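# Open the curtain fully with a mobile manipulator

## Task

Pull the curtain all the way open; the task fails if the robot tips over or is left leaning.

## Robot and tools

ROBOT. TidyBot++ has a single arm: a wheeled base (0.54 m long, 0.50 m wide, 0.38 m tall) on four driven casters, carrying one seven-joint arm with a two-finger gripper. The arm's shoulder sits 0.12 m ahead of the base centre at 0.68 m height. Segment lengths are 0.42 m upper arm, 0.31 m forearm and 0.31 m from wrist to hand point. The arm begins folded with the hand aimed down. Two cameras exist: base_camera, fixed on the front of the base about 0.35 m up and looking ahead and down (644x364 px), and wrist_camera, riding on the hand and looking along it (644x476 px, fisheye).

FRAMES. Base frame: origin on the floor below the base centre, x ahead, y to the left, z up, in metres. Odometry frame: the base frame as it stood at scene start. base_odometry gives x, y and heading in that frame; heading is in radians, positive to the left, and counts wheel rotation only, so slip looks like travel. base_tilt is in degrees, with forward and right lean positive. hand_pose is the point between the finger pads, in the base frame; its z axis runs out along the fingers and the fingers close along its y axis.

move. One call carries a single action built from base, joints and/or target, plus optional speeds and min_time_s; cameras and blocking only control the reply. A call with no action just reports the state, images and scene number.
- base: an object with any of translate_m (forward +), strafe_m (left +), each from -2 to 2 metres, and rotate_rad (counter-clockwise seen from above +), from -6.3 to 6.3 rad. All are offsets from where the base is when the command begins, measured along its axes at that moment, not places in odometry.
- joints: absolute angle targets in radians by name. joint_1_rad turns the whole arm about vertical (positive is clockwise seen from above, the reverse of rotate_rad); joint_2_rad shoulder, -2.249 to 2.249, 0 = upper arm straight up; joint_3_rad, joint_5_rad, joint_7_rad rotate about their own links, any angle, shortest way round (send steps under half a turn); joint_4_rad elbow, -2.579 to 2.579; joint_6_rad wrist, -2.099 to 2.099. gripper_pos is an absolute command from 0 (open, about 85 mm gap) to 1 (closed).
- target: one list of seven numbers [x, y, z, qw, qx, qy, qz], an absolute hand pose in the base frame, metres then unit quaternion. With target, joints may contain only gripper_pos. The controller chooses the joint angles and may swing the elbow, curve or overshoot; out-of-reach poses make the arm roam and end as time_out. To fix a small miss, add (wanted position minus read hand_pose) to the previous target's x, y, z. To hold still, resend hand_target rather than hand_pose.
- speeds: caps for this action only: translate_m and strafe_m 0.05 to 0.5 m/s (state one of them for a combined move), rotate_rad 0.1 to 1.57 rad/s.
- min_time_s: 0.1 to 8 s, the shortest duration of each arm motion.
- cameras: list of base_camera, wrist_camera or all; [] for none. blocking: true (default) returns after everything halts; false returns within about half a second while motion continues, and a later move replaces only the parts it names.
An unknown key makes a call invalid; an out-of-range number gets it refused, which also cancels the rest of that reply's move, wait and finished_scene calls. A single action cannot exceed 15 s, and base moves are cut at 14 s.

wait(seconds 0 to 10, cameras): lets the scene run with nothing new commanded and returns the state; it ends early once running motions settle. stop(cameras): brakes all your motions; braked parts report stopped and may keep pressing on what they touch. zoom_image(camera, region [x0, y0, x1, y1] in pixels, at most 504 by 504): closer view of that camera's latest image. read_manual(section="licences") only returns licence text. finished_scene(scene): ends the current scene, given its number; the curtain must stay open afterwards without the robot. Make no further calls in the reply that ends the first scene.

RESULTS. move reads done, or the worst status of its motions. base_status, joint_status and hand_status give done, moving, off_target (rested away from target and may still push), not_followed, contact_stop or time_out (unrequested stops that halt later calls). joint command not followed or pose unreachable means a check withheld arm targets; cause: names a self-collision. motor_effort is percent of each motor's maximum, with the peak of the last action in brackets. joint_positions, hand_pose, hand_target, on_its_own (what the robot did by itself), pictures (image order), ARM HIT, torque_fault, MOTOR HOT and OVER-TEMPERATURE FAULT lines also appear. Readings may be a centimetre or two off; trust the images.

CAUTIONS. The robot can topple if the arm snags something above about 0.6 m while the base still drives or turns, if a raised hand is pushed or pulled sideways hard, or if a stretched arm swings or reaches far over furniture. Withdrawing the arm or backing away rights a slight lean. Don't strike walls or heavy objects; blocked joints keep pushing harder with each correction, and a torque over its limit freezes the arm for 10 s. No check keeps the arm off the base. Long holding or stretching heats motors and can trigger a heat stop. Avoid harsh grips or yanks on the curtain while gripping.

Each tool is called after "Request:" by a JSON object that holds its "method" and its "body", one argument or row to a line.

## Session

Request:
{"method": "move", "body": {
  "joints": {"joint_6_rad": 0.9, "gripper_pos": 1},
  "cameras": ["all"]
}}

Request:
{"method": "move", "body": {
  "base": {"rotate_rad": 1.57},
  "cameras": ["wrist_camera"]
}}

Request:
{"method": "move", "body": {
  "base": {"rotate_rad": 1.57},
  "cameras": ["wrist_camera"]
}}

Request:
{"method": "move", "body": {
  "base": {"rotate_rad": 1.57},
  "cameras": ["wrist_camera"]
}}

Scene clock: 2.30 s.
move: done
base_odometry: x=+0.000 y=+0.000 heading=+0.000
base_tilt: forward=+0.1 right=+0.3
base_status: not commanded
joint_positions: joint_1_rad=-0.014 joint_2_rad=-0.339 joint_3_rad=+3.100 joint_4_rad=-2.532 joint_5_rad=+0.004 joint_6_rad=+0.798 joint_7_rad=+1.562 gripper_pos=+0.999
joint_status: all done
motor_effort: joint_1_rad=+0(1) joint_2_rad=-6(7) joint_3_rad=+0(1) joint_4_rad=+17(17) joint_5_rad=+0(1) joint_6_rad=+9(10) joint_7_rad=-1(1)
hand_pose: x=+0.5398 y=+0.0283 z=+0.9493 quat_wxyz=(-0.019, +0.642, +0.022, +0.766) (m; base frame)
hand_target: x=+0.5327 y=+0.0285 z=+0.9802 quat_wxyz=(-0.020, +0.602, +0.021, +0.798) (m; base frame)
hand_status: not commanded
pictures: base_camera, wrist_camera
camera_calibration:
wrist_camera: T_world_to_cam=[[0.054382, -0.99849, -0.00773124, 0.00732206], [0.181726, 0.0175103, -0.983193, 0.894618], [0.981844, 0.0520631, 0.182404, -0.571426], [0, 0, 0, 1]] pos_world=[0.398078, 0.0213961, 0.983869]

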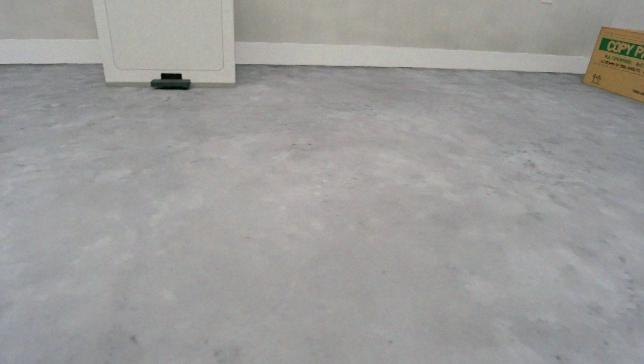

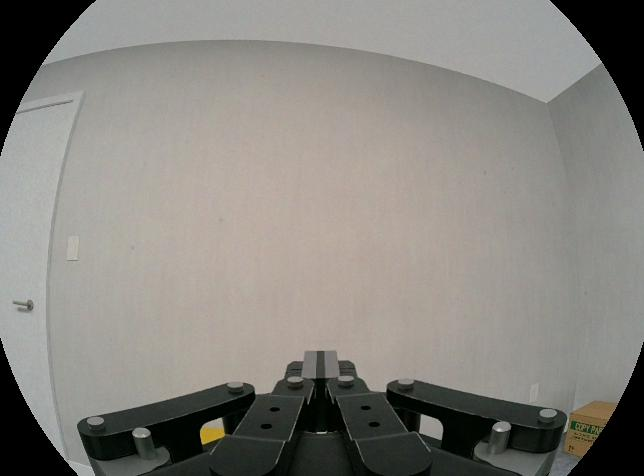

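Scene clock: 4.60 s.
move: done
base_odometry: x=+0.000 y=+0.000 heading=+1.569
base_tilt: forward=+0.0 right=+0.3
base_status: done
joint_positions: joint_1_rad=-0.014 joint_2_rad=-0.339 joint_3_rad=+3.100 joint_4_rad=-2.532 joint_5_rad=+0.004 joint_6_rad=+0.798 joint_7_rad=+1.562 gripper_pos=+0.999
joint_status: not commanded
motor_effort: joint_1_rad=+1(1) joint_2_rad=-6(7) joint_3_rad=+0(2) joint_4_rad=+16(17) joint_5_rad=-1(2) joint_6_rad=+9(10) joint_7_rad=-1(1)
hand_pose: x=+0.5398 y=+0.0285 z=+0.9494 quat_wxyz=(-0.019, +0.642, +0.022, +0.766) (m; base frame)
hand_target: x=+0.5327 y=+0.0285 z=+0.9802 quat_wxyz=(-0.020, +0.602, +0.021, +0.798) (m; base frame)
hand_status: not commanded
pictures: wrist_camera
camera_calibration:
wrist_camera: T_world_to_cam=[[0.0546768, -0.998475, -0.00767572, 0.00725527], [0.181818, 0.0175145, -0.983176, 0.894581], [0.981811, 0.0523614, 0.182498, -0.571418], [0, 0, 0, 1]] pos_world=[0.397977, 0.0214963, 0.983869]

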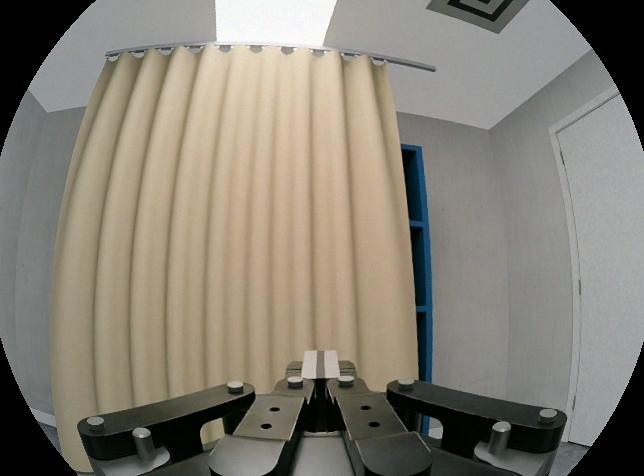

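Scene clock: 6.90 s.
move: done
base_odometry: x=+0.000 y=+0.000 heading=+3.138
base_tilt: forward=+0.0 right=+0.3
base_status: done
joint_positions: joint_1_rad=-0.014 joint_2_rad=-0.339 joint_3_rad=+3.100 joint_4_rad=-2.532 joint_5_rad=+0.004 joint_6_rad=+0.798 joint_7_rad=+1.562 gripper_pos=+0.999
joint_status: not commanded
motor_effort: joint_1_rad=+0(1) joint_2_rad=-6(8) joint_3_rad=+1(2) joint_4_rad=+16(17) joint_5_rad=+0(1) joint_6_rad=+9(10) joint_7_rad=-1(1)
hand_pose: x=+0.5398 y=+0.0285 z=+0.9494 quat_wxyz=(-0.019, +0.642, +0.022, +0.766) (m; base frame)
hand_target: x=+0.5327 y=+0.0285 z=+0.9802 quat_wxyz=(-0.020, +0.602, +0.021, +0.798) (m; base frame)
hand_status: not commanded
pictures: wrist_camera
camera_calibration:
wrist_camera: T_world_to_cam=[[0.0547751, -0.998469, -0.00765906, 0.00719971], [0.181816, 0.017516, -0.983177, 0.894582], [0.981806, 0.0524611, 0.182497, -0.571417], [0, 0, 0, 1]] pos_world=[0.397977, 0.0214963, 0.983869]

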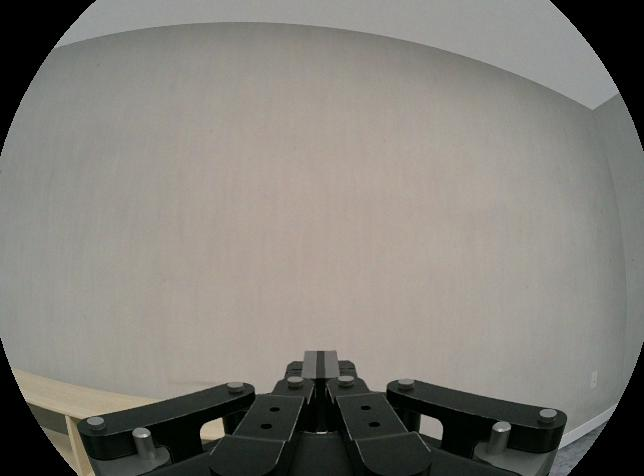

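Scene clock: 9.20 s.
move: done
base_odometry: x=+0.000 y=+0.000 heading=-1.576
base_tilt: forward=+0.0 right=+0.3
base_status: done
joint_positions: joint_1_rad=-0.014 joint_2_rad=-0.339 joint_3_rad=+3.100 joint_4_rad=-2.532 joint_5_rad=+0.004 joint_6_rad=+0.798 joint_7_rad=+1.562 gripper_pos=+0.999
joint_status: not commanded
motor_effort: joint_1_rad=+0(1) joint_2_rad=-6(8) joint_3_rad=+0(2) joint_4_rad=+16(17) joint_5_rad=-1(2) joint_6_rad=+7(10) joint_7_rad=-1(1)
hand_pose: x=+0.5398 y=+0.0286 z=+0.9494 quat_wxyz=(-0.019, +0.642, +0.022, +0.766) (m; base frame)
hand_target: x=+0.5327 y=+0.0285 z=+0.9802 quat_wxyz=(-0.020, +0.602, +0.021, +0.798) (m; base frame)
hand_status: not commanded
pictures: wrist_camera
camera_calibration:
wrist_camera: T_world_to_cam=[[0.0548734, -0.998464, -0.00764241, 0.00714416], [0.181814, 0.0175175, -0.983177, 0.894583], [0.981801, 0.0525608, 0.182496, -0.571416], [0, 0, 0, 1]] pos_world=[0.397977, 0.0214964, 0.983869]

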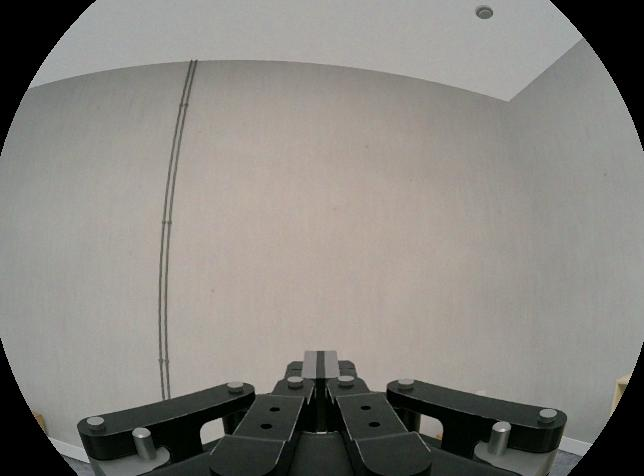

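Request:
{"method": "move", "body": {
  "base": {"rotate_rad": 3.14},
  "joints": {"joint_1_rad": -0.3, "joint_2_rad": 0.3, "joint_3_rad": 3.14, "joint_4_rad": -0.7, "joint_6_rad": -0.6},
  "min_time_s": 2,
  "cameras": ["all"]
}}

Scene clock: 21.03 s.
move: done
base_odometry: x=+0.000 y=+0.000 heading=+1.564
base_tilt: forward=+0.0 right=+0.3
base_status: done
joint_positions: joint_1_rad=-0.297 joint_2_rad=+0.263 joint_3_rad=+3.126 joint_4_rad=-0.727 joint_5_rad=+0.004 joint_6_rad=-0.513 joint_7_rad=+1.562 gripper_pos=+0.999
joint_status: all done
motor_effort: joint_1_rad=+0(3) joint_2_rad=-25(32) joint_3_rad=-1(3) joint_4_rad=+17(20) joint_5_rad=-1(1) joint_6_rad=+10(11) joint_7_rad=-1(1)
hand_pose: x=+0.7695 y=+0.2076 z=+1.2815 quat_wxyz=(-0.116, +0.675, +0.102, +0.721) (m; base frame)
hand_target: x=+0.7873 y=+0.2083 z=+1.2445 quat_wxyz=(-0.106, +0.710, +0.105, +0.689) (m; base frame)
hand_status: not commanded
pictures: base_camera, wrist_camera
camera_calibration:
wrist_camera: T_world_to_cam=[[0.30069, -0.953389, -0.0252138, -0.000149135], [0.0644759, 0.0466977, -0.996826, 1.27802], [0.95154, 0.29811, 0.0755122, -0.75755], [0, 0, 0, 1]] pos_world=[0.638483, 0.16601, 1.33116]

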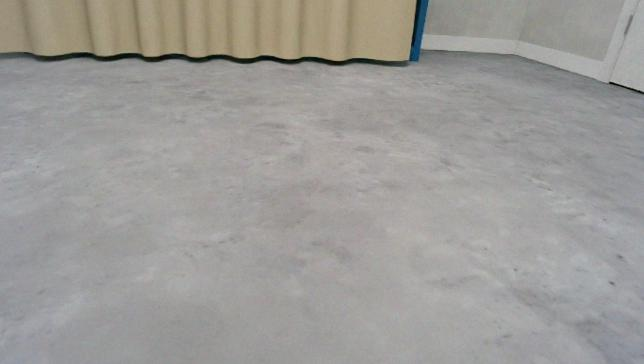

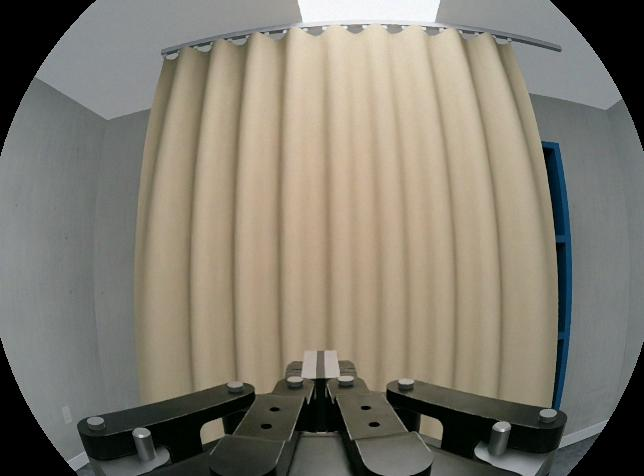

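Request:
{"method": "move", "body": {
  "base": {"rotate_rad": 0.12}
}}

Request:
{"method": "move", "body": {
  "base": {"translate_m": 0.9, "strafe_m": -0.99},
  "cameras": ["all"]
}}

Scene clock: 42.67 s.
move: done
base_odometry: x=+0.000 y=+0.000 heading=+1.684
base_tilt: forward=+0.1 right=+0.3
base_status: done
joint_positions: joint_1_rad=-0.306 joint_2_rad=+0.264 joint_3_rad=+3.133 joint_4_rad=-0.727 joint_5_rad=+0.004 joint_6_rad=-0.514 joint_7_rad=+1.562 gripper_pos=+0.999
joint_status: not commanded
motor_effort: joint_1_rad=+0(4) joint_2_rad=-26(27) joint_3_rad=+0(3) joint_4_rad=+17(17) joint_5_rad=+0(1) joint_6_rad=+9(10) joint_7_rad=-1(1)
hand_pose: x=+0.7690 y=+0.2103 z=+1.2809 quat_wxyz=(-0.116, +0.675, +0.104, +0.721) (m; base frame)
hand_target: x=+0.7873 y=+0.2083 z=+1.2445 quat_wxyz=(-0.106, +0.710, +0.105, +0.689) (m; base frame)
hand_status: not commanded
pictures: none

Scene clock: 46.17 s.
move: done
base_odometry: x=+0.883 y=+1.006 heading=+1.684
base_tilt: forward=+0.1 right=+0.3
base_status: done
joint_positions: joint_1_rad=-0.301 joint_2_rad=+0.268 joint_3_rad=+3.135 joint_4_rad=-0.725 joint_5_rad=+0.004 joint_6_rad=-0.516 joint_7_rad=+1.562 gripper_pos=+0.999
joint_status: not commanded
motor_effort: joint_1_rad=+0(4) joint_2_rad=-26(28) joint_3_rad=+0(2) joint_4_rad=+17(18) joint_5_rad=-1(1) joint_6_rad=+9(10) joint_7_rad=-1(1)
hand_pose: x=+0.7726 y=+0.2072 z=+1.2782 quat_wxyz=(-0.113, +0.677, +0.102, +0.720) (m; base frame)
hand_target: x=+0.7873 y=+0.2083 z=+1.2445 quat_wxyz=(-0.106, +0.710, +0.105, +0.689) (m; base frame)
hand_status: not commanded
pictures: base_camera, wrist_camera
camera_calibration:
wrist_camera: T_world_to_cam=[[0.296728, -0.954689, -0.0228581, -0.0012547], [0.0595379, 0.042384, -0.997326, 1.27985], [0.953104, 0.294573, 0.0694166, -0.752837], [0, 0, 0, 1]] pos_world=[0.641705, 0.166323, 1.32865]

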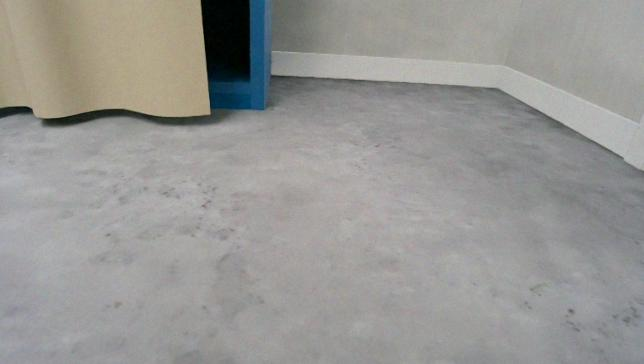

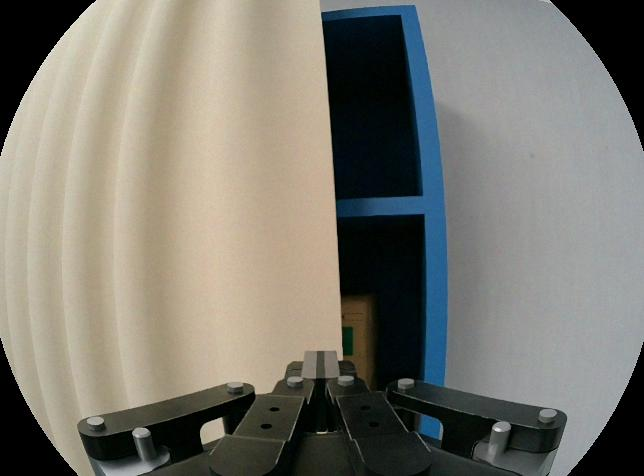

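Request:
{"method": "move", "body": {
  "base": {"translate_m": 0.42, "strafe_m": -0.04},
  "speeds": {"translate_m": 0.3},
  "cameras": ["wrist_camera"]
}}

Request:
{"method": "move", "body": {
  "base": {"strafe_m": 0.4},
  "speeds": {"strafe_m": 0.2},
  "cameras": ["wrist_camera"]
}}

Scene clock: 65.97 s.
move: done
base_odometry: x=+0.875 y=+1.428 heading=+1.683
base_tilt: forward=+0.0 right=+0.3
base_status: done
joint_positions: joint_1_rad=-0.301 joint_2_rad=+0.275 joint_3_rad=+3.135 joint_4_rad=-0.724 joint_5_rad=+0.004 joint_6_rad=-0.517 joint_7_rad=+1.562 gripper_pos=+0.999
joint_status: not commanded
motor_effort: joint_1_rad=+0(2) joint_2_rad=-26(29) joint_3_rad=+0(1) joint_4_rad=+17(18) joint_5_rad=+0(1) joint_6_rad=+9(10) joint_7_rad=-1(1)
hand_pose: x=+0.7760 y=+0.2083 z=+1.2742 quat_wxyz=(-0.113, +0.680, +0.102, +0.717) (m; base frame)
hand_target: x=+0.7873 y=+0.2083 z=+1.2445 quat_wxyz=(-0.106, +0.710, +0.105, +0.689) (m; base frame)
hand_status: not commanded
pictures: wrist_camera
camera_calibration:
wrist_camera: T_world_to_cam=[[0.296601, -0.954728, -0.0228602, -0.00121849], [0.0537182, 0.0405783, -0.997731, 1.28097], [0.95349, 0.2947, 0.0633218, -0.7488], [0, 0, 0, 1]] pos_world=[0.645523, 0.167528, 1.32545]

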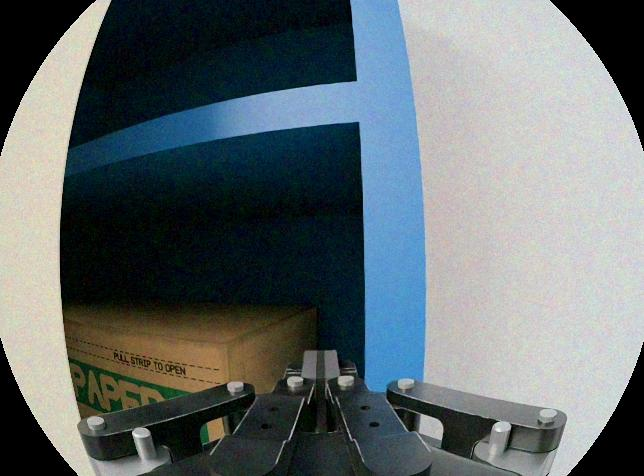

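Scene clock: 68.67 s.
move: done
base_odometry: x=+0.477 y=+1.383 heading=+1.683
base_tilt: forward=+0.0 right=+0.3
base_status: done
joint_positions: joint_1_rad=-0.301 joint_2_rad=+0.275 joint_3_rad=+3.135 joint_4_rad=-0.724 joint_5_rad=+0.004 joint_6_rad=-0.517 joint_7_rad=+1.562 gripper_pos=+0.999
joint_status: not commanded
motor_effort: joint_1_rad=-1(2) joint_2_rad=-25(27) joint_3_rad=-1(2) joint_4_rad=+16(18) joint_5_rad=-1(2) joint_6_rad=+10(10) joint_7_rad=-1(1)
hand_pose: x=+0.7762 y=+0.2077 z=+1.2741 quat_wxyz=(-0.113, +0.680, +0.102, +0.717) (m; base frame)
hand_target: x=+0.7873 y=+0.2083 z=+1.2445 quat_wxyz=(-0.106, +0.710, +0.105, +0.689) (m; base frame)
hand_status: not commanded
pictures: wrist_camera
camera_calibration:
wrist_camera: T_world_to_cam=[[0.295775, -0.954986, -0.0227693, -0.00117463], [0.0534918, 0.0403563, -0.997752, 1.28119], [0.953759, 0.293893, 0.0630203, -0.748419], [0, 0, 0, 1]] pos_world=[0.645625, 0.167129, 1.32545]

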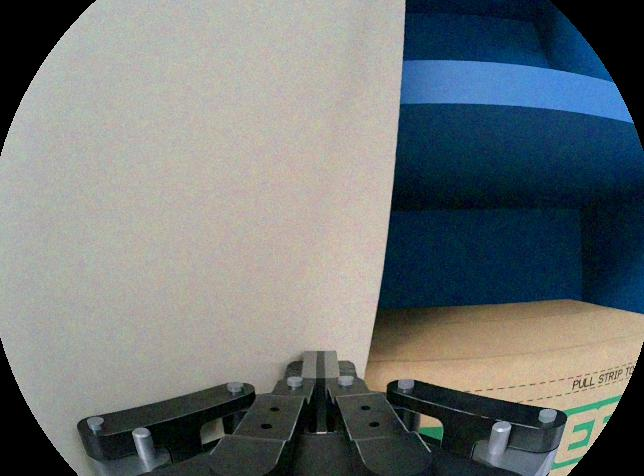

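Request:
{"method": "move", "body": {
  "base": {"strafe_m": -0.2}
}}

Request:
{"method": "move", "body": {
  "base": {"translate_m": 0.07},
  "cameras": ["wrist_camera"]
}}

Request:
{"method": "move", "body": {
  "base": {"strafe_m": 0.3},
  "speeds": {"strafe_m": 0.25},
  "cameras": ["wrist_camera"]
}}

Scene clock: 84.00 s.
move: done
base_odometry: x=+0.676 y=+1.406 heading=+1.683
base_tilt: forward=+0.0 right=+0.3
base_status: done
joint_positions: joint_1_rad=-0.297 joint_2_rad=+0.275 joint_3_rad=+3.136 joint_4_rad=-0.722 joint_5_rad=+0.004 joint_6_rad=-0.519 joint_7_rad=+1.562 gripper_pos=+0.999
joint_status: not commanded
motor_effort: joint_1_rad=+0(3) joint_2_rad=-26(29) joint_3_rad=+0(2) joint_4_rad=+17(18) joint_5_rad=-1(1) joint_6_rad=+9(10) joint_7_rad=-1(1)
hand_pose: x=+0.7768 y=+0.2051 z=+1.2744 quat_wxyz=(-0.111, +0.680, +0.101, +0.718) (m; base frame)
hand_target: x=+0.7873 y=+0.2083 z=+1.2445 quat_wxyz=(-0.106, +0.710, +0.105, +0.689) (m; base frame)
hand_status: not commanded
pictures: none

Scene clock: 85.03 s.
move: done
base_odometry: x=+0.669 y=+1.476 heading=+1.683
base_tilt: forward=+0.1 right=+0.3
base_status: done
joint_positions: joint_1_rad=-0.297 joint_2_rad=+0.284 joint_3_rad=+3.136 joint_4_rad=-0.721 joint_5_rad=+0.004 joint_6_rad=-0.520 joint_7_rad=+1.562 gripper_pos=+0.999
joint_status: not commanded
motor_effort: joint_1_rad=+1(1) joint_2_rad=-27(31) joint_3_rad=+0(1) joint_4_rad=+17(19) joint_5_rad=+0(1) joint_6_rad=+9(10) joint_7_rad=-1(1)
hand_pose: x=+0.7818 y=+0.2066 z=+1.2685 quat_wxyz=(-0.111, +0.683, +0.101, +0.715) (m; base frame)
hand_target: x=+0.7873 y=+0.2083 z=+1.2445 quat_wxyz=(-0.106, +0.710, +0.105, +0.689) (m; base frame)
hand_status: not commanded
pictures: wrist_camera
camera_calibration:
wrist_camera: T_world_to_cam=[[0.29167, -0.956254, -0.0225354, -0.0007972], [0.0448412, 0.0372035, -0.998301, 1.28339], [0.955467, 0.290164, 0.0537307, -0.74181], [0, 0, 0, 1]] pos_world=[0.651459, 0.166738, 1.32105]

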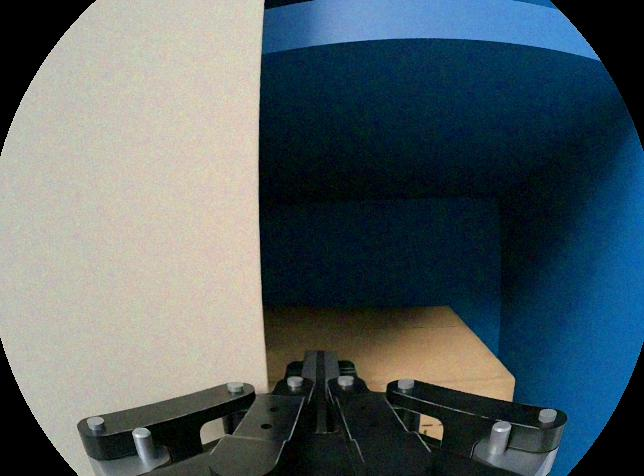

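Scene clock: 87.03 s.
move: done
base_odometry: x=+0.370 y=+1.442 heading=+1.683
base_tilt: forward=+0.1 right=+0.3
base_status: done
joint_positions: joint_1_rad=-0.297 joint_2_rad=+0.284 joint_3_rad=+3.136 joint_4_rad=-0.718 joint_5_rad=+0.004 joint_6_rad=-0.520 joint_7_rad=+1.562 gripper_pos=+0.999
joint_status: not commanded
motor_effort: joint_1_rad=-1(2) joint_2_rad=-25(27) joint_3_rad=-1(2) joint_4_rad=+16(17) joint_5_rad=-1(2) joint_6_rad=+8(10) joint_7_rad=-1(1)
hand_pose: x=+0.7813 y=+0.2062 z=+1.2702 quat_wxyz=(-0.111, +0.682, +0.101, +0.716) (m; base frame)
hand_target: x=+0.7873 y=+0.2083 z=+1.2445 quat_wxyz=(-0.106, +0.710, +0.105, +0.689) (m; base frame)
hand_status: not commanded
pictures: wrist_camera
camera_calibration:
wrist_camera: T_world_to_cam=[[0.291369, -0.956344, -0.0225652, -0.000725557], [0.0477137, 0.0380882, -0.998135, 1.28249], [0.95542, 0.289749, 0.0567285, -0.745046], [0, 0, 0, 1]] pos_world=[0.650851, 0.166335, 1.32235]

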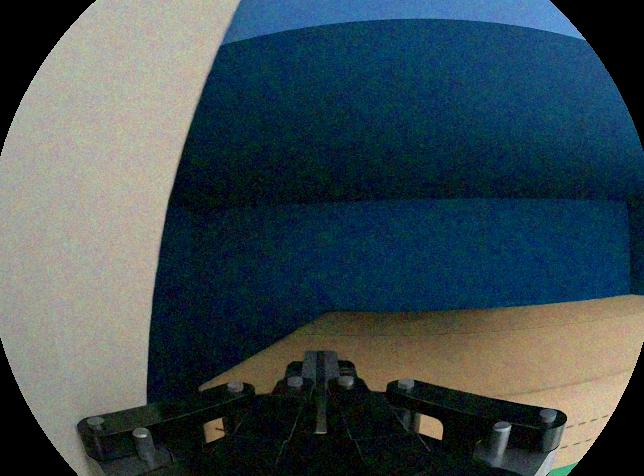

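Request:
{"method": "move", "body": {
  "base": {"translate_m": -0.035}
}}

Request:
{"method": "move", "body": {
  "base": {"strafe_m": 0.4},
  "speeds": {"strafe_m": 0.25},
  "cameras": ["wrist_camera"]
}}

Scene clock: 102.13 s.
move: done
base_odometry: x=+0.374 y=+1.407 heading=+1.683
base_tilt: forward=+0.1 right=+0.3
base_status: done
joint_positions: joint_1_rad=-0.297 joint_2_rad=+0.285 joint_3_rad=+3.136 joint_4_rad=-0.717 joint_5_rad=+0.004 joint_6_rad=-0.524 joint_7_rad=+1.562 gripper_pos=+0.999
joint_status: not commanded
motor_effort: joint_1_rad=+0(1) joint_2_rad=-28(29) joint_3_rad=-1(1) joint_4_rad=+17(18) joint_5_rad=+0(1) joint_6_rad=+9(10) joint_7_rad=-1(1)
hand_pose: x=+0.7816 y=+0.2063 z=+1.2689 quat_wxyz=(-0.110, +0.684, +0.101, +0.714) (m; base frame)
hand_target: x=+0.7873 y=+0.2083 z=+1.2445 quat_wxyz=(-0.106, +0.710, +0.105, +0.689) (m; base frame)
hand_status: not commanded
pictures: none

Scene clock: 104.53 s.
move: done
base_odometry: x=-0.023 y=+1.362 heading=+1.683
base_tilt: forward=+0.1 right=+0.3
base_status: done
joint_positions: joint_1_rad=-0.238 joint_2_rad=+0.282 joint_3_rad=+3.185 joint_4_rad=-0.715 joint_5_rad=+0.009 joint_6_rad=-0.527 joint_7_rad=+1.562 gripper_pos=+0.999
joint_status: not commanded
motor_effort: joint_1_rad=-11(15) joint_2_rad=-21(27) joint_3_rad=-8(11) joint_4_rad=+15(18) joint_5_rad=-5(8) joint_6_rad=+9(12) joint_7_rad=-1(1)
hand_pose: x=+0.7966 y=+0.1423 z=+1.2710 quat_wxyz=(-0.066, +0.687, +0.070, +0.720) (m; base frame)
hand_target: x=+0.7873 y=+0.2083 z=+1.2445 quat_wxyz=(-0.106, +0.710, +0.105, +0.689) (m; base frame)
hand_status: not commanded
pictures: wrist_camera
camera_calibration:
wrist_camera: T_world_to_cam=[[0.18665, -0.982415, -0.00473921, -0.00188403], [0.053074, 0.0149003, -0.998479, 1.28449], [0.980992, 0.186115, 0.0549218, -0.744506], [0, 0, 0, 1]] pos_world=[0.662533, 0.117573, 1.32342]

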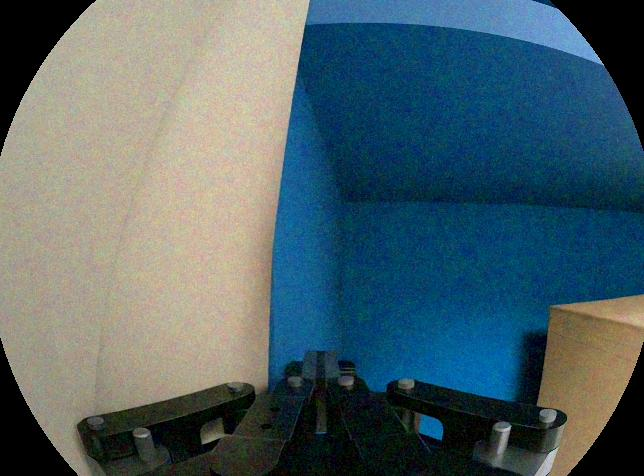

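Request:
{"method": "move", "body": {
  "base": {"strafe_m": -0.12}
}}

Request:
{"method": "move", "body": {
  "base": {"translate_m": -0.3}
}}

Request:
{"method": "move", "body": {
  "joints": {"joint_1_rad": -0.6, "joint_3_rad": 3.14, "gripper_pos": 0},
  "base": {"strafe_m": -0.1},
  "cameras": ["all"]
}}

Scene clock: 119.93 s.
move: done
base_odometry: x=+0.096 y=+1.376 heading=+1.682
base_tilt: forward=+0.1 right=+0.3
base_status: done
joint_positions: joint_1_rad=-0.292 joint_2_rad=+0.284 joint_3_rad=+3.148 joint_4_rad=-0.715 joint_5_rad=+0.009 joint_6_rad=-0.528 joint_7_rad=+1.562 gripper_pos=+0.999
joint_status: not commanded
motor_effort: joint_1_rad=-1(11) joint_2_rad=-26(29) joint_3_rad=+0(8) joint_4_rad=+17(18) joint_5_rad=+0(5) joint_6_rad=+9(10) joint_7_rad=-1(1)
hand_pose: x=+0.7842 y=+0.1962 z=+1.2692 quat_wxyz=(-0.101, +0.685, +0.097, +0.715) (m; base frame)
hand_target: x=+0.7873 y=+0.2083 z=+1.2445 quat_wxyz=(-0.106, +0.710, +0.105, +0.689) (m; base frame)
hand_status: not commanded
pictures: none

Scene clock: 121.83 s.
move: done
base_odometry: x=+0.129 y=+1.077 heading=+1.683
base_tilt: forward=+0.1 right=+0.3
base_status: done
joint_positions: joint_1_rad=-0.292 joint_2_rad=+0.285 joint_3_rad=+3.148 joint_4_rad=-0.715 joint_5_rad=+0.009 joint_6_rad=-0.529 joint_7_rad=+1.562 gripper_pos=+0.999
joint_status: not commanded
motor_effort: joint_1_rad=-1(2) joint_2_rad=-27(31) joint_3_rad=-1(2) joint_4_rad=+17(19) joint_5_rad=-1(1) joint_6_rad=+10(11) joint_7_rad=-1(1)
hand_pose: x=+0.7845 y=+0.1963 z=+1.2688 quat_wxyz=(-0.101, +0.685, +0.097, +0.715) (m; base frame)
hand_target: x=+0.7873 y=+0.2083 z=+1.2445 quat_wxyz=(-0.106, +0.710, +0.105, +0.689) (m; base frame)
hand_status: not commanded
pictures: none

Scene clock: 123.23 s.
move: done
base_odometry: x=+0.229 y=+1.088 heading=+1.683
base_tilt: forward=+0.1 right=+0.3
base_status: done
joint_positions: joint_1_rad=-0.590 joint_2_rad=+0.285 joint_3_rad=+3.148 joint_4_rad=-0.715 joint_5_rad=+0.009 joint_6_rad=-0.529 joint_7_rad=+1.562 gripper_pos=+0.000
joint_status: all done
motor_effort: joint_1_rad=+0(2) joint_2_rad=-27(29) joint_3_rad=+0(2) joint_4_rad=+16(18) joint_5_rad=-1(1) joint_6_rad=+9(10) joint_7_rad=-1(1)
hand_pose: x=+0.6974 y=+0.3832 z=+1.2688 quat_wxyz=(-0.206, +0.663, +0.198, +0.692) (m; base frame)
hand_target: x=+0.6959 y=+0.3965 z=+1.2445 quat_wxyz=(-0.208, +0.686, +0.210, +0.665) (m; base frame)
hand_status: not commanded
pictures: base_camera, wrist_camera
camera_calibration:
wrist_camera: T_world_to_cam=[[0.543334, -0.839385, -0.0148757, -0.0373715], [0.0346008, 0.0400944, -0.998597, 1.2874], [0.838803, 0.542057, 0.050828, -0.723905], [0, 0, 0, 1]] pos_world=[0.582974, 0.309411, 1.32183]

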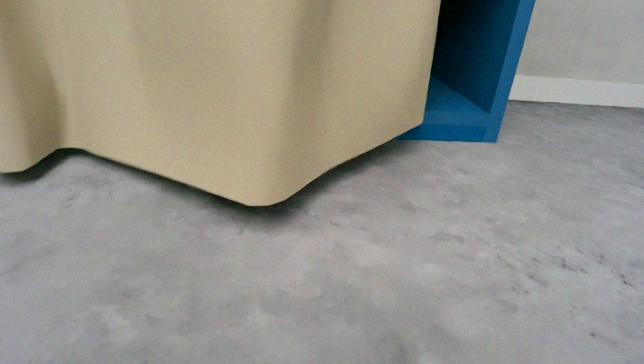

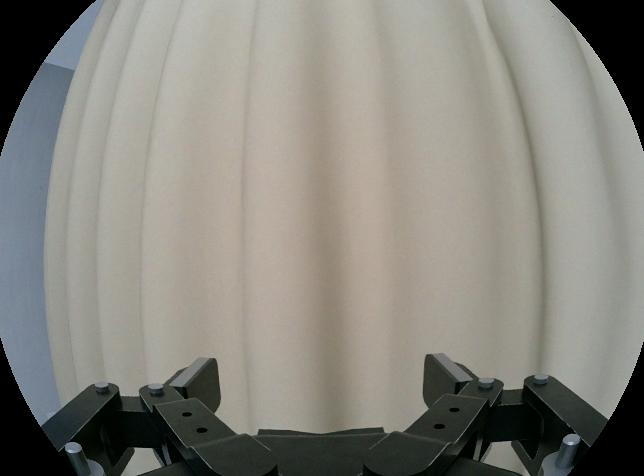

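Request:
{"method": "move", "body": {
  "base": {"translate_m": -0.05, "strafe_m": -0.76},
  "cameras": ["all"]
}}

Scene clock: 148.23 s.
move: done
base_odometry: x=+0.990 y=+1.123 heading=+1.683
base_tilt: forward=+0.1 right=+0.3
base_status: done
joint_positions: joint_1_rad=-0.594 joint_2_rad=+0.285 joint_3_rad=+3.148 joint_4_rad=-0.715 joint_5_rad=+0.009 joint_6_rad=-0.529 joint_7_rad=+1.562 gripper_pos=+0.000
joint_status: not commanded
motor_effort: joint_1_rad=+1(3) joint_2_rad=-26(29) joint_3_rad=+1(1) joint_4_rad=+17(18) joint_5_rad=+0(1) joint_6_rad=+10(10) joint_7_rad=-1(1)
hand_pose: x=+0.6956 y=+0.3859 z=+1.2688 quat_wxyz=(-0.208, +0.663, +0.199, +0.692) (m; base frame)
hand_target: x=+0.6959 y=+0.3965 z=+1.2445 quat_wxyz=(-0.208, +0.686, +0.210, +0.665) (m; base frame)
hand_status: not commanded
pictures: base_camera, wrist_camera
camera_calibration:
wrist_camera: T_world_to_cam=[[0.547338, -0.836776, -0.0150401, -0.0376876], [0.0343192, 0.0403968, -0.998594, 1.28733], [0.836207, 0.546053, 0.0508282, -0.723646], [0, 0, 0, 1]] pos_world=[0.581566, 0.311609, 1.32173]

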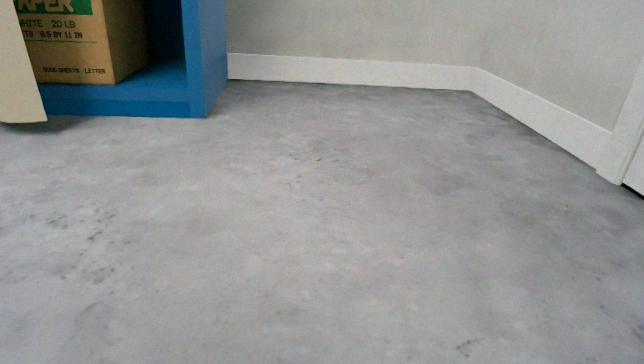

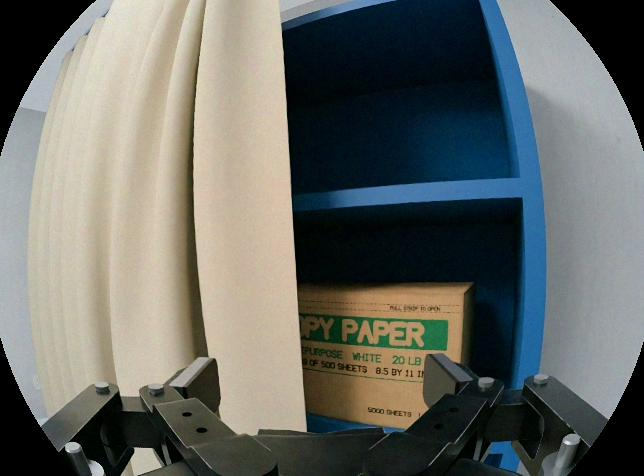

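Request:
{"method": "move", "body": {
  "base": {"translate_m": 0.28, "strafe_m": 0.232},
  "cameras": ["wrist_camera"]
}}

Scene clock: 161.97 s.
move: done
base_odometry: x=+0.728 y=+1.376 heading=+1.682
base_tilt: forward=+0.1 right=+0.3
base_status: done
joint_positions: joint_1_rad=-0.595 joint_2_rad=+0.297 joint_3_rad=+3.148 joint_4_rad=-0.714 joint_5_rad=+0.009 joint_6_rad=-0.529 joint_7_rad=+1.562 gripper_pos=+0.000
joint_status: not commanded
motor_effort: joint_1_rad=+0(2) joint_2_rad=-28(33) joint_3_rad=+0(1) joint_4_rad=+17(19) joint_5_rad=+0(1) joint_6_rad=+9(10) joint_7_rad=-1(1)
hand_pose: x=+0.7012 y=+0.3899 z=+1.2606 quat_wxyz=(-0.206, +0.667, +0.201, +0.688) (m; base frame)
hand_target: x=+0.6959 y=+0.3965 z=+1.2445 quat_wxyz=(-0.208, +0.686, +0.210, +0.665) (m; base frame)
hand_status: not commanded
pictures: wrist_camera
camera_calibration:
wrist_camera: T_world_to_cam=[[0.547493, -0.836679, -0.0148179, -0.037939], [0.024643, 0.0338204, -0.999124, 1.28891], [0.836447, 0.546648, 0.0391347, -0.715749], [0, 0, 0, 1]] pos_world=[0.587695, 0.315929, 1.31522]

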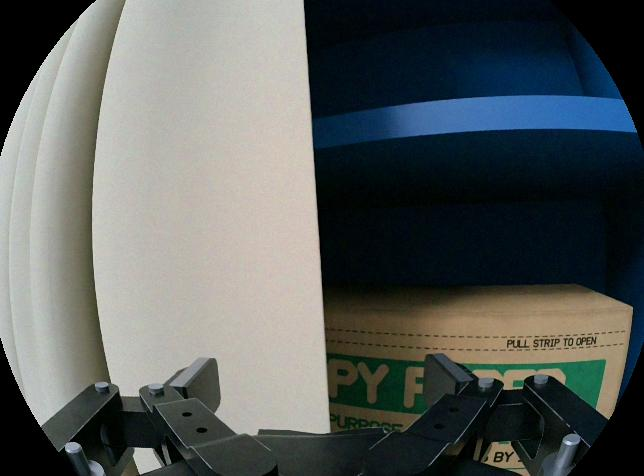

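Request:
{"method": "move", "body": {
  "base": {"translate_m": 0.15, "strafe_m": 0.098},
  "speeds": {"translate_m": 0.15},
  "cameras": ["wrist_camera"]
}}

Request:
{"method": "move", "body": {
  "joints": {"gripper_pos": 1},
  "cameras": ["wrist_camera"]
}}

Scene clock: 182.03 s.
move: done
base_odometry: x=+0.614 y=+1.514 heading=+1.683
base_tilt: forward=+0.1 right=+0.3
base_status: done
joint_positions: joint_1_rad=-0.595 joint_2_rad=+0.298 joint_3_rad=+3.148 joint_4_rad=-0.714 joint_5_rad=+0.009 joint_6_rad=-0.529 joint_7_rad=+1.562 gripper_pos=+0.000
joint_status: not commanded
motor_effort: joint_1_rad=+1(1) joint_2_rad=-26(32) joint_3_rad=+0(1) joint_4_rad=+17(19) joint_5_rad=+0(1) joint_6_rad=+9(10) joint_7_rad=-1(1)
hand_pose: x=+0.7015 y=+0.3902 z=+1.2602 quat_wxyz=(-0.206, +0.667, +0.201, +0.687) (m; base frame)
hand_target: x=+0.6959 y=+0.3965 z=+1.2445 quat_wxyz=(-0.208, +0.686, +0.210, +0.665) (m; base frame)
hand_status: not commanded
pictures: wrist_camera
camera_calibration:
wrist_camera: T_world_to_cam=[[0.547486, -0.836683, -0.014839, -0.0379633], [0.02413, 0.0335099, -0.999147, 1.28892], [0.836467, 0.546661, 0.0385353, -0.715406], [0, 0, 0, 1]] pos_world=[0.588096, 0.31613, 1.31482]

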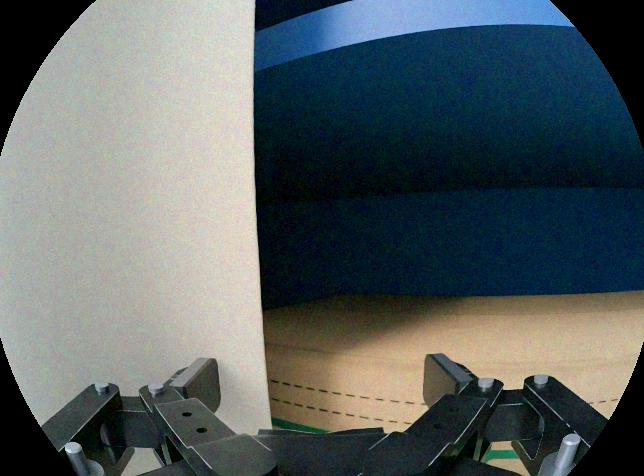

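Scene clock: 183.13 s.
move: done
base_odometry: x=+0.614 y=+1.514 heading=+1.683
base_tilt: forward=+0.1 right=+0.3
base_status: not commanded
joint_positions: joint_1_rad=-0.595 joint_2_rad=+0.298 joint_3_rad=+3.148 joint_4_rad=-0.714 joint_5_rad=+0.009 joint_6_rad=-0.529 joint_7_rad=+1.562 gripper_pos=+0.999
joint_status: all done
motor_effort: joint_1_rad=+0(1) joint_2_rad=-27(28) joint_3_rad=+0(1) joint_4_rad=+17(18) joint_5_rad=+0(1) joint_6_rad=+9(10) joint_7_rad=-1(1)
hand_pose: x=+0.7015 y=+0.3902 z=+1.2602 quat_wxyz=(-0.206, +0.667, +0.201, +0.687) (m; base frame)
hand_target: x=+0.6959 y=+0.3965 z=+1.2445 quat_wxyz=(-0.208, +0.686, +0.210, +0.665) (m; base frame)
hand_status: not commanded
pictures: wrist_camera
camera_calibration:
wrist_camera: T_world_to_cam=[[0.547486, -0.836683, -0.014839, -0.0379633], [0.02413, 0.0335099, -0.999147, 1.28892], [0.836467, 0.546661, 0.0385353, -0.715406], [0, 0, 0, 1]] pos_world=[0.588096, 0.31613, 1.31482]

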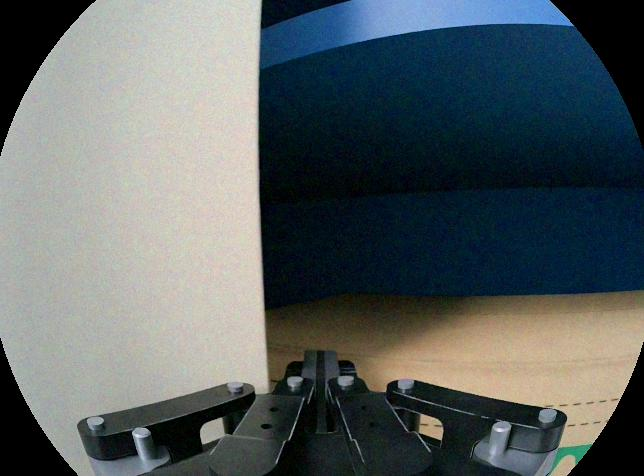

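Request:
{"method": "move", "body": {
  "joints": {"gripper_pos": 0}
}}

Request:
{"method": "move", "body": {
  "base": {"translate_m": 0.012, "strafe_m": 0.06},
  "speeds": {"strafe_m": 0.15},
  "cameras": ["wrist_camera"]
}}

Request:
{"method": "move", "body": {
  "joints": {"gripper_pos": 1},
  "cameras": ["wrist_camera"]
}}

Scene clock: 203.87 s.
move: done
base_odometry: x=+0.614 y=+1.514 heading=+1.683
base_tilt: forward=+0.1 right=+0.3
base_status: not commanded
joint_positions: joint_1_rad=-0.595 joint_2_rad=+0.298 joint_3_rad=+3.148 joint_4_rad=-0.714 joint_5_rad=+0.009 joint_6_rad=-0.529 joint_7_rad=+1.562 gripper_pos=+0.000
joint_status: all done
motor_effort: joint_1_rad=+0(1) joint_2_rad=-27(28) joint_3_rad=+0(1) joint_4_rad=+17(18) joint_5_rad=+0(1) joint_6_rad=+9(10) joint_7_rad=-1(1)
hand_pose: x=+0.7015 y=+0.3902 z=+1.2602 quat_wxyz=(-0.206, +0.667, +0.201, +0.687) (m; base frame)
hand_target: x=+0.6959 y=+0.3965 z=+1.2445 quat_wxyz=(-0.208, +0.686, +0.210, +0.665) (m; base frame)
hand_status: not commanded
pictures: none

Scene clock: 204.93 s.
move: done
base_odometry: x=+0.552 y=+1.520 heading=+1.682
base_tilt: forward=+0.0 right=+0.3
base_status: done
joint_positions: joint_1_rad=-0.596 joint_2_rad=+0.298 joint_3_rad=+3.147 joint_4_rad=-0.714 joint_5_rad=+0.009 joint_6_rad=-0.529 joint_7_rad=+1.562 gripper_pos=+0.000
joint_status: not commanded
motor_effort: joint_1_rad=+1(2) joint_2_rad=-27(29) joint_3_rad=+0(2) joint_4_rad=+17(18) joint_5_rad=+0(1) joint_6_rad=+9(10) joint_7_rad=-1(1)
hand_pose: x=+0.7008 y=+0.3912 z=+1.2602 quat_wxyz=(-0.207, +0.667, +0.201, +0.687) (m; base frame)
hand_target: x=+0.6959 y=+0.3965 z=+1.2445 quat_wxyz=(-0.208, +0.686, +0.210, +0.665) (m; base frame)
hand_status: not commanded
pictures: wrist_camera
camera_calibration:
wrist_camera: T_world_to_cam=[[0.548994, -0.835694, -0.0148531, -0.0380616], [0.024062, 0.0335653, -0.999147, 1.28892], [0.83548, 0.548168, 0.0385357, -0.715292], [0, 0, 0, 1]] pos_world=[0.587493, 0.317029, 1.31482]

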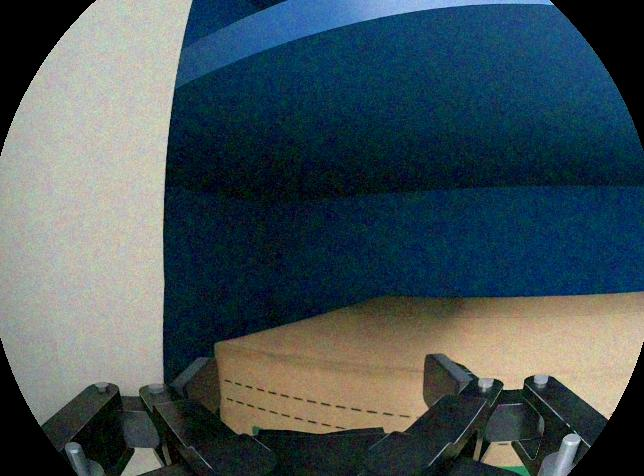

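Scene clock: 206.03 s.
move: done
base_odometry: x=+0.552 y=+1.520 heading=+1.682
base_tilt: forward=+0.1 right=+0.3
base_status: not commanded
joint_positions: joint_1_rad=-0.596 joint_2_rad=+0.298 joint_3_rad=+3.147 joint_4_rad=-0.714 joint_5_rad=+0.009 joint_6_rad=-0.529 joint_7_rad=+1.562 gripper_pos=+0.999
joint_status: all done
motor_effort: joint_1_rad=+0(1) joint_2_rad=-27(28) joint_3_rad=+0(1) joint_4_rad=+17(18) joint_5_rad=+0(1) joint_6_rad=+10(10) joint_7_rad=-1(1)
hand_pose: x=+0.7008 y=+0.3912 z=+1.2602 quat_wxyz=(-0.207, +0.667, +0.201, +0.687) (m; base frame)
hand_target: x=+0.6959 y=+0.3965 z=+1.2445 quat_wxyz=(-0.208, +0.686, +0.210, +0.665) (m; base frame)
hand_status: not commanded
pictures: wrist_camera
camera_calibration:
wrist_camera: T_world_to_cam=[[0.548994, -0.835694, -0.0148531, -0.0380616], [0.024062, 0.0335653, -0.999147, 1.28892], [0.83548, 0.548168, 0.0385357, -0.715292], [0, 0, 0, 1]] pos_world=[0.587493, 0.317029, 1.31482]

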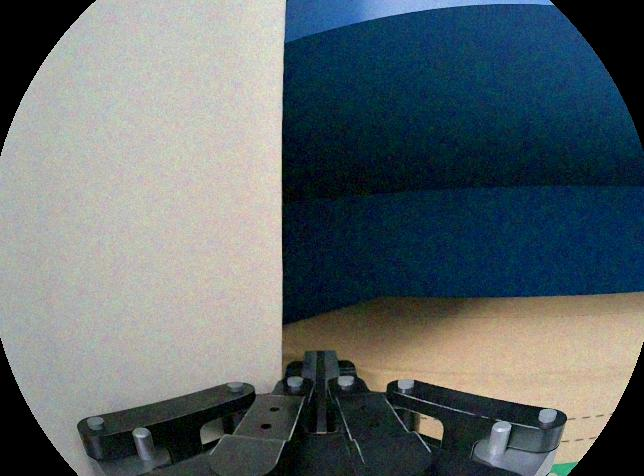

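Request:
{"method": "move", "body": {
  "base": {"translate_m": -0.105, "strafe_m": -0.025},
  "cameras": ["wrist_camera"]
}}

Request:
{"method": "move", "body": {
  "joints": {"gripper_pos": 0},
  "cameras": ["wrist_camera"]
}}

Scene clock: 222.00 s.
move: done
base_odometry: x=+0.589 y=+1.418 heading=+1.683
base_tilt: forward=+0.1 right=+0.3
base_status: done
joint_positions: joint_1_rad=-0.596 joint_2_rad=+0.297 joint_3_rad=+3.147 joint_4_rad=-0.714 joint_5_rad=+0.009 joint_6_rad=-0.529 joint_7_rad=+1.562 gripper_pos=+0.999
joint_status: not commanded
motor_effort: joint_1_rad=+0(1) joint_2_rad=-26(32) joint_3_rad=+0(1) joint_4_rad=+18(19) joint_5_rad=+0(1) joint_6_rad=+10(10) joint_7_rad=-1(1)
hand_pose: x=+0.7002 y=+0.3910 z=+1.2610 quat_wxyz=(-0.207, +0.666, +0.201, +0.688) (m; base frame)
hand_target: x=+0.6959 y=+0.3965 z=+1.2445 quat_wxyz=(-0.208, +0.686, +0.210, +0.665) (m; base frame)
hand_status: not commanded
pictures: wrist_camera
camera_calibration:
wrist_camera: T_world_to_cam=[[0.549125, -0.835608, -0.0148872, -0.038032], [0.025041, 0.0342558, -0.999099, 1.28879], [0.835365, 0.548257, 0.0397351, -0.716188], [0, 0, 0, 1]] pos_world=[0.58689, 0.316727, 1.31552]

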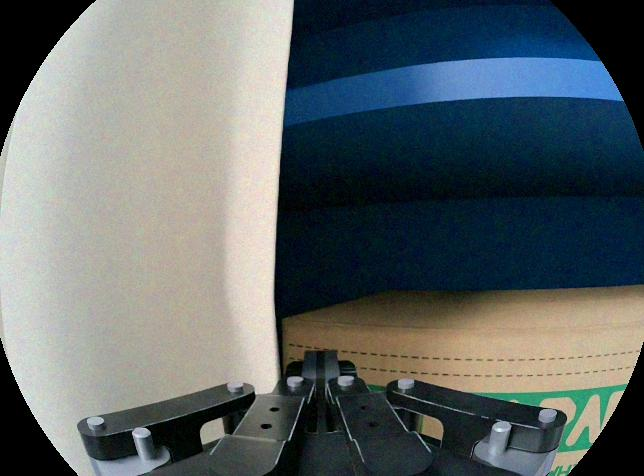

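Scene clock: 223.10 s.
move: done
base_odometry: x=+0.589 y=+1.418 heading=+1.683
base_tilt: forward=+0.1 right=+0.3
base_status: not commanded
joint_positions: joint_1_rad=-0.596 joint_2_rad=+0.297 joint_3_rad=+3.147 joint_4_rad=-0.714 joint_5_rad=+0.009 joint_6_rad=-0.529 joint_7_rad=+1.562 gripper_pos=+0.000
joint_status: all done
motor_effort: joint_1_rad=+0(0) joint_2_rad=-27(28) joint_3_rad=+0(1) joint_4_rad=+17(17) joint_5_rad=+0(1) joint_6_rad=+9(10) joint_7_rad=-1(1)
hand_pose: x=+0.7002 y=+0.3910 z=+1.2610 quat_wxyz=(-0.207, +0.666, +0.201, +0.688) (m; base frame)
hand_target: x=+0.6959 y=+0.3965 z=+1.2445 quat_wxyz=(-0.208, +0.686, +0.210, +0.665) (m; base frame)
hand_status: not commanded
pictures: wrist_camera
camera_calibration:
wrist_camera: T_world_to_cam=[[0.549125, -0.835608, -0.0148872, -0.038032], [0.025041, 0.0342558, -0.999099, 1.28879], [0.835365, 0.548257, 0.0397351, -0.716188], [0, 0, 0, 1]] pos_world=[0.58689, 0.316727, 1.31552]

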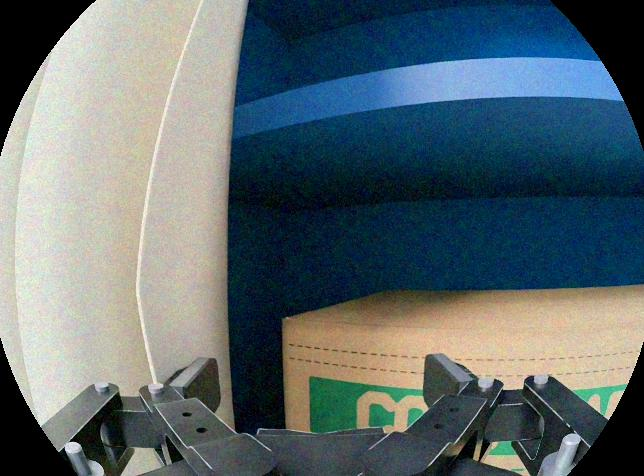

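Request:
{"method": "move", "body": {
  "base": {"translate_m": -0.2, "strafe_m": -0.02},
  "cameras": ["all"]
}}

Scene clock: 231.10 s.
move: done
base_odometry: x=+0.631 y=+1.221 heading=+1.683
base_tilt: forward=+0.0 right=+0.3
base_status: done
joint_positions: joint_1_rad=-0.597 joint_2_rad=+0.296 joint_3_rad=+3.147 joint_4_rad=-0.714 joint_5_rad=+0.009 joint_6_rad=-0.529 joint_7_rad=+1.562 gripper_pos=+0.000
joint_status: not commanded
motor_effort: joint_1_rad=+1(2) joint_2_rad=-27(31) joint_3_rad=+0(1) joint_4_rad=+16(18) joint_5_rad=+0(1) joint_6_rad=+9(10) joint_7_rad=-1(1)
hand_pose: x=+0.6998 y=+0.3914 z=+1.2613 quat_wxyz=(-0.208, +0.666, +0.202, +0.688) (m; base frame)
hand_target: x=+0.6959 y=+0.3965 z=+1.2445 quat_wxyz=(-0.208, +0.686, +0.210, +0.665) (m; base frame)
hand_status: not commanded
pictures: base_camera, wrist_camera
camera_calibration:
wrist_camera: T_world_to_cam=[[0.549917, -0.835085, -0.0149502, -0.0381894], [0.0252238, 0.0344966, -0.999086, 1.2888], [0.834838, 0.549038, 0.0400343, -0.716301], [0, 0, 0, 1]] pos_world=[0.586488, 0.316926, 1.31573]

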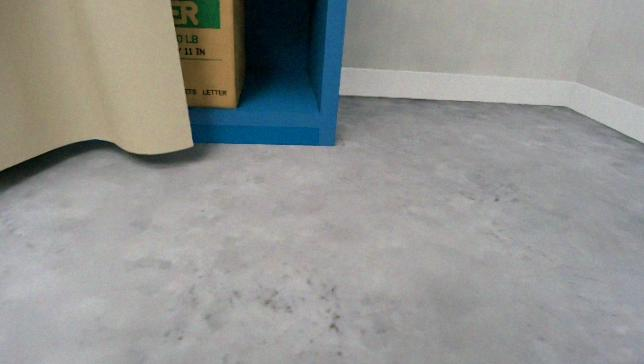

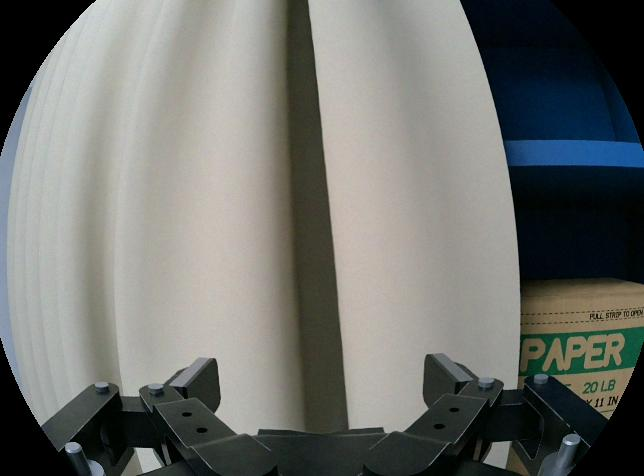

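Request:
{"method": "move", "body": {
  "joints": {"joint_2_rad": 0.3, "joint_4_rad": -0.2, "joint_6_rad": -1.13},
  "base": {"translate_m": 0.22, "strafe_m": -0.1},
  "cameras": ["all"]
}}

Scene clock: 252.50 s.
move: done
base_odometry: x=+0.706 y=+1.451 heading=+1.682
base_tilt: forward=+0.1 right=+0.3
base_status: done
joint_positions: joint_1_rad=-0.597 joint_2_rad=+0.296 joint_3_rad=+3.146 joint_4_rad=-0.226 joint_5_rad=+0.009 joint_6_rad=-1.042 joint_7_rad=+1.562 gripper_pos=+0.000
joint_status: all done
motor_effort: joint_1_rad=+1(3) joint_2_rad=-22(29) joint_3_rad=+0(2) joint_4_rad=+12(18) joint_5_rad=-1(1) joint_6_rad=+9(11) joint_7_rad=-1(1)
hand_pose: x=+0.6096 y=+0.3298 z=+1.3584 quat_wxyz=(-0.205, +0.675, +0.202, +0.679) (m; base frame)
hand_target: x=+0.6020 y=+0.3315 z=+1.3412 quat_wxyz=(-0.204, +0.696, +0.212, +0.655) (m; base frame)
hand_status: not commanded
pictures: base_camera, wrist_camera
camera_calibration:
wrist_camera: T_world_to_cam=[[0.547192, -0.83681, -0.0181482, -0.0319782], [0.00165737, 0.0227655, -0.999739, 1.40928], [0.837006, 0.547019, 0.013844, -0.576223], [0, 0, 0, 1]] pos_world=[0.497464, 0.256362, 1.41631]

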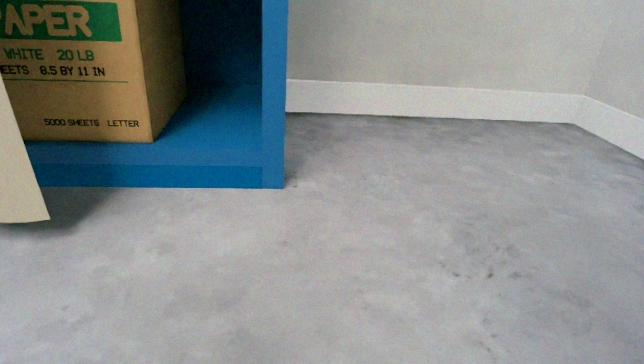

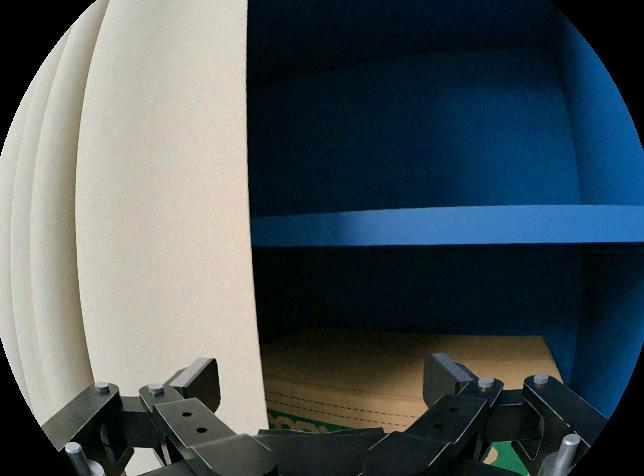

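Request:
{"method": "move", "body": {
  "base": {"translate_m": 0.03, "strafe_m": 0.085},
  "speeds": {"strafe_m": 0.2},
  "cameras": ["wrist_camera"]
}}

Scene clock: 278.07 s.
move: done
base_odometry: x=+0.618 y=+1.472 heading=+1.682
base_tilt: forward=+0.0 right=+0.3
base_status: done
joint_positions: joint_1_rad=-0.598 joint_2_rad=+0.298 joint_3_rad=+3.146 joint_4_rad=-0.222 joint_5_rad=+0.009 joint_6_rad=-1.046 joint_7_rad=+1.562 gripper_pos=+0.000
joint_status: not commanded
motor_effort: joint_1_rad=+0(2) joint_2_rad=-22(26) joint_3_rad=+0(1) joint_4_rad=+12(13) joint_5_rad=+0(1) joint_6_rad=+9(10) joint_7_rad=-1(1)
hand_pose: x=+0.6094 y=+0.3304 z=+1.3583 quat_wxyz=(-0.205, +0.676, +0.203, +0.678) (m; base frame)
hand_target: x=+0.6020 y=+0.3315 z=+1.3412 quat_wxyz=(-0.204, +0.696, +0.212, +0.655) (m; base frame)
hand_status: not commanded
pictures: wrist_camera
camera_calibration:
wrist_camera: T_world_to_cam=[[0.548015, -0.83627, -0.0181993, -0.0319258], [0.00102126, 0.0224262, -0.999748, 1.40969], [0.836468, 0.547859, 0.0131439, -0.575286], [0, 0, 0, 1]] pos_world=[0.497264, 0.256863, 1.41631]

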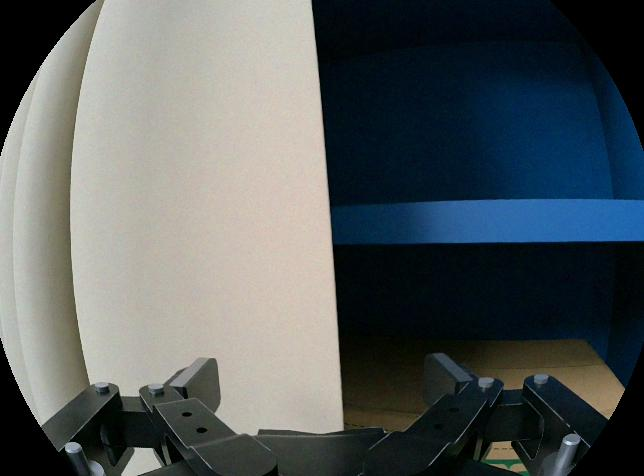

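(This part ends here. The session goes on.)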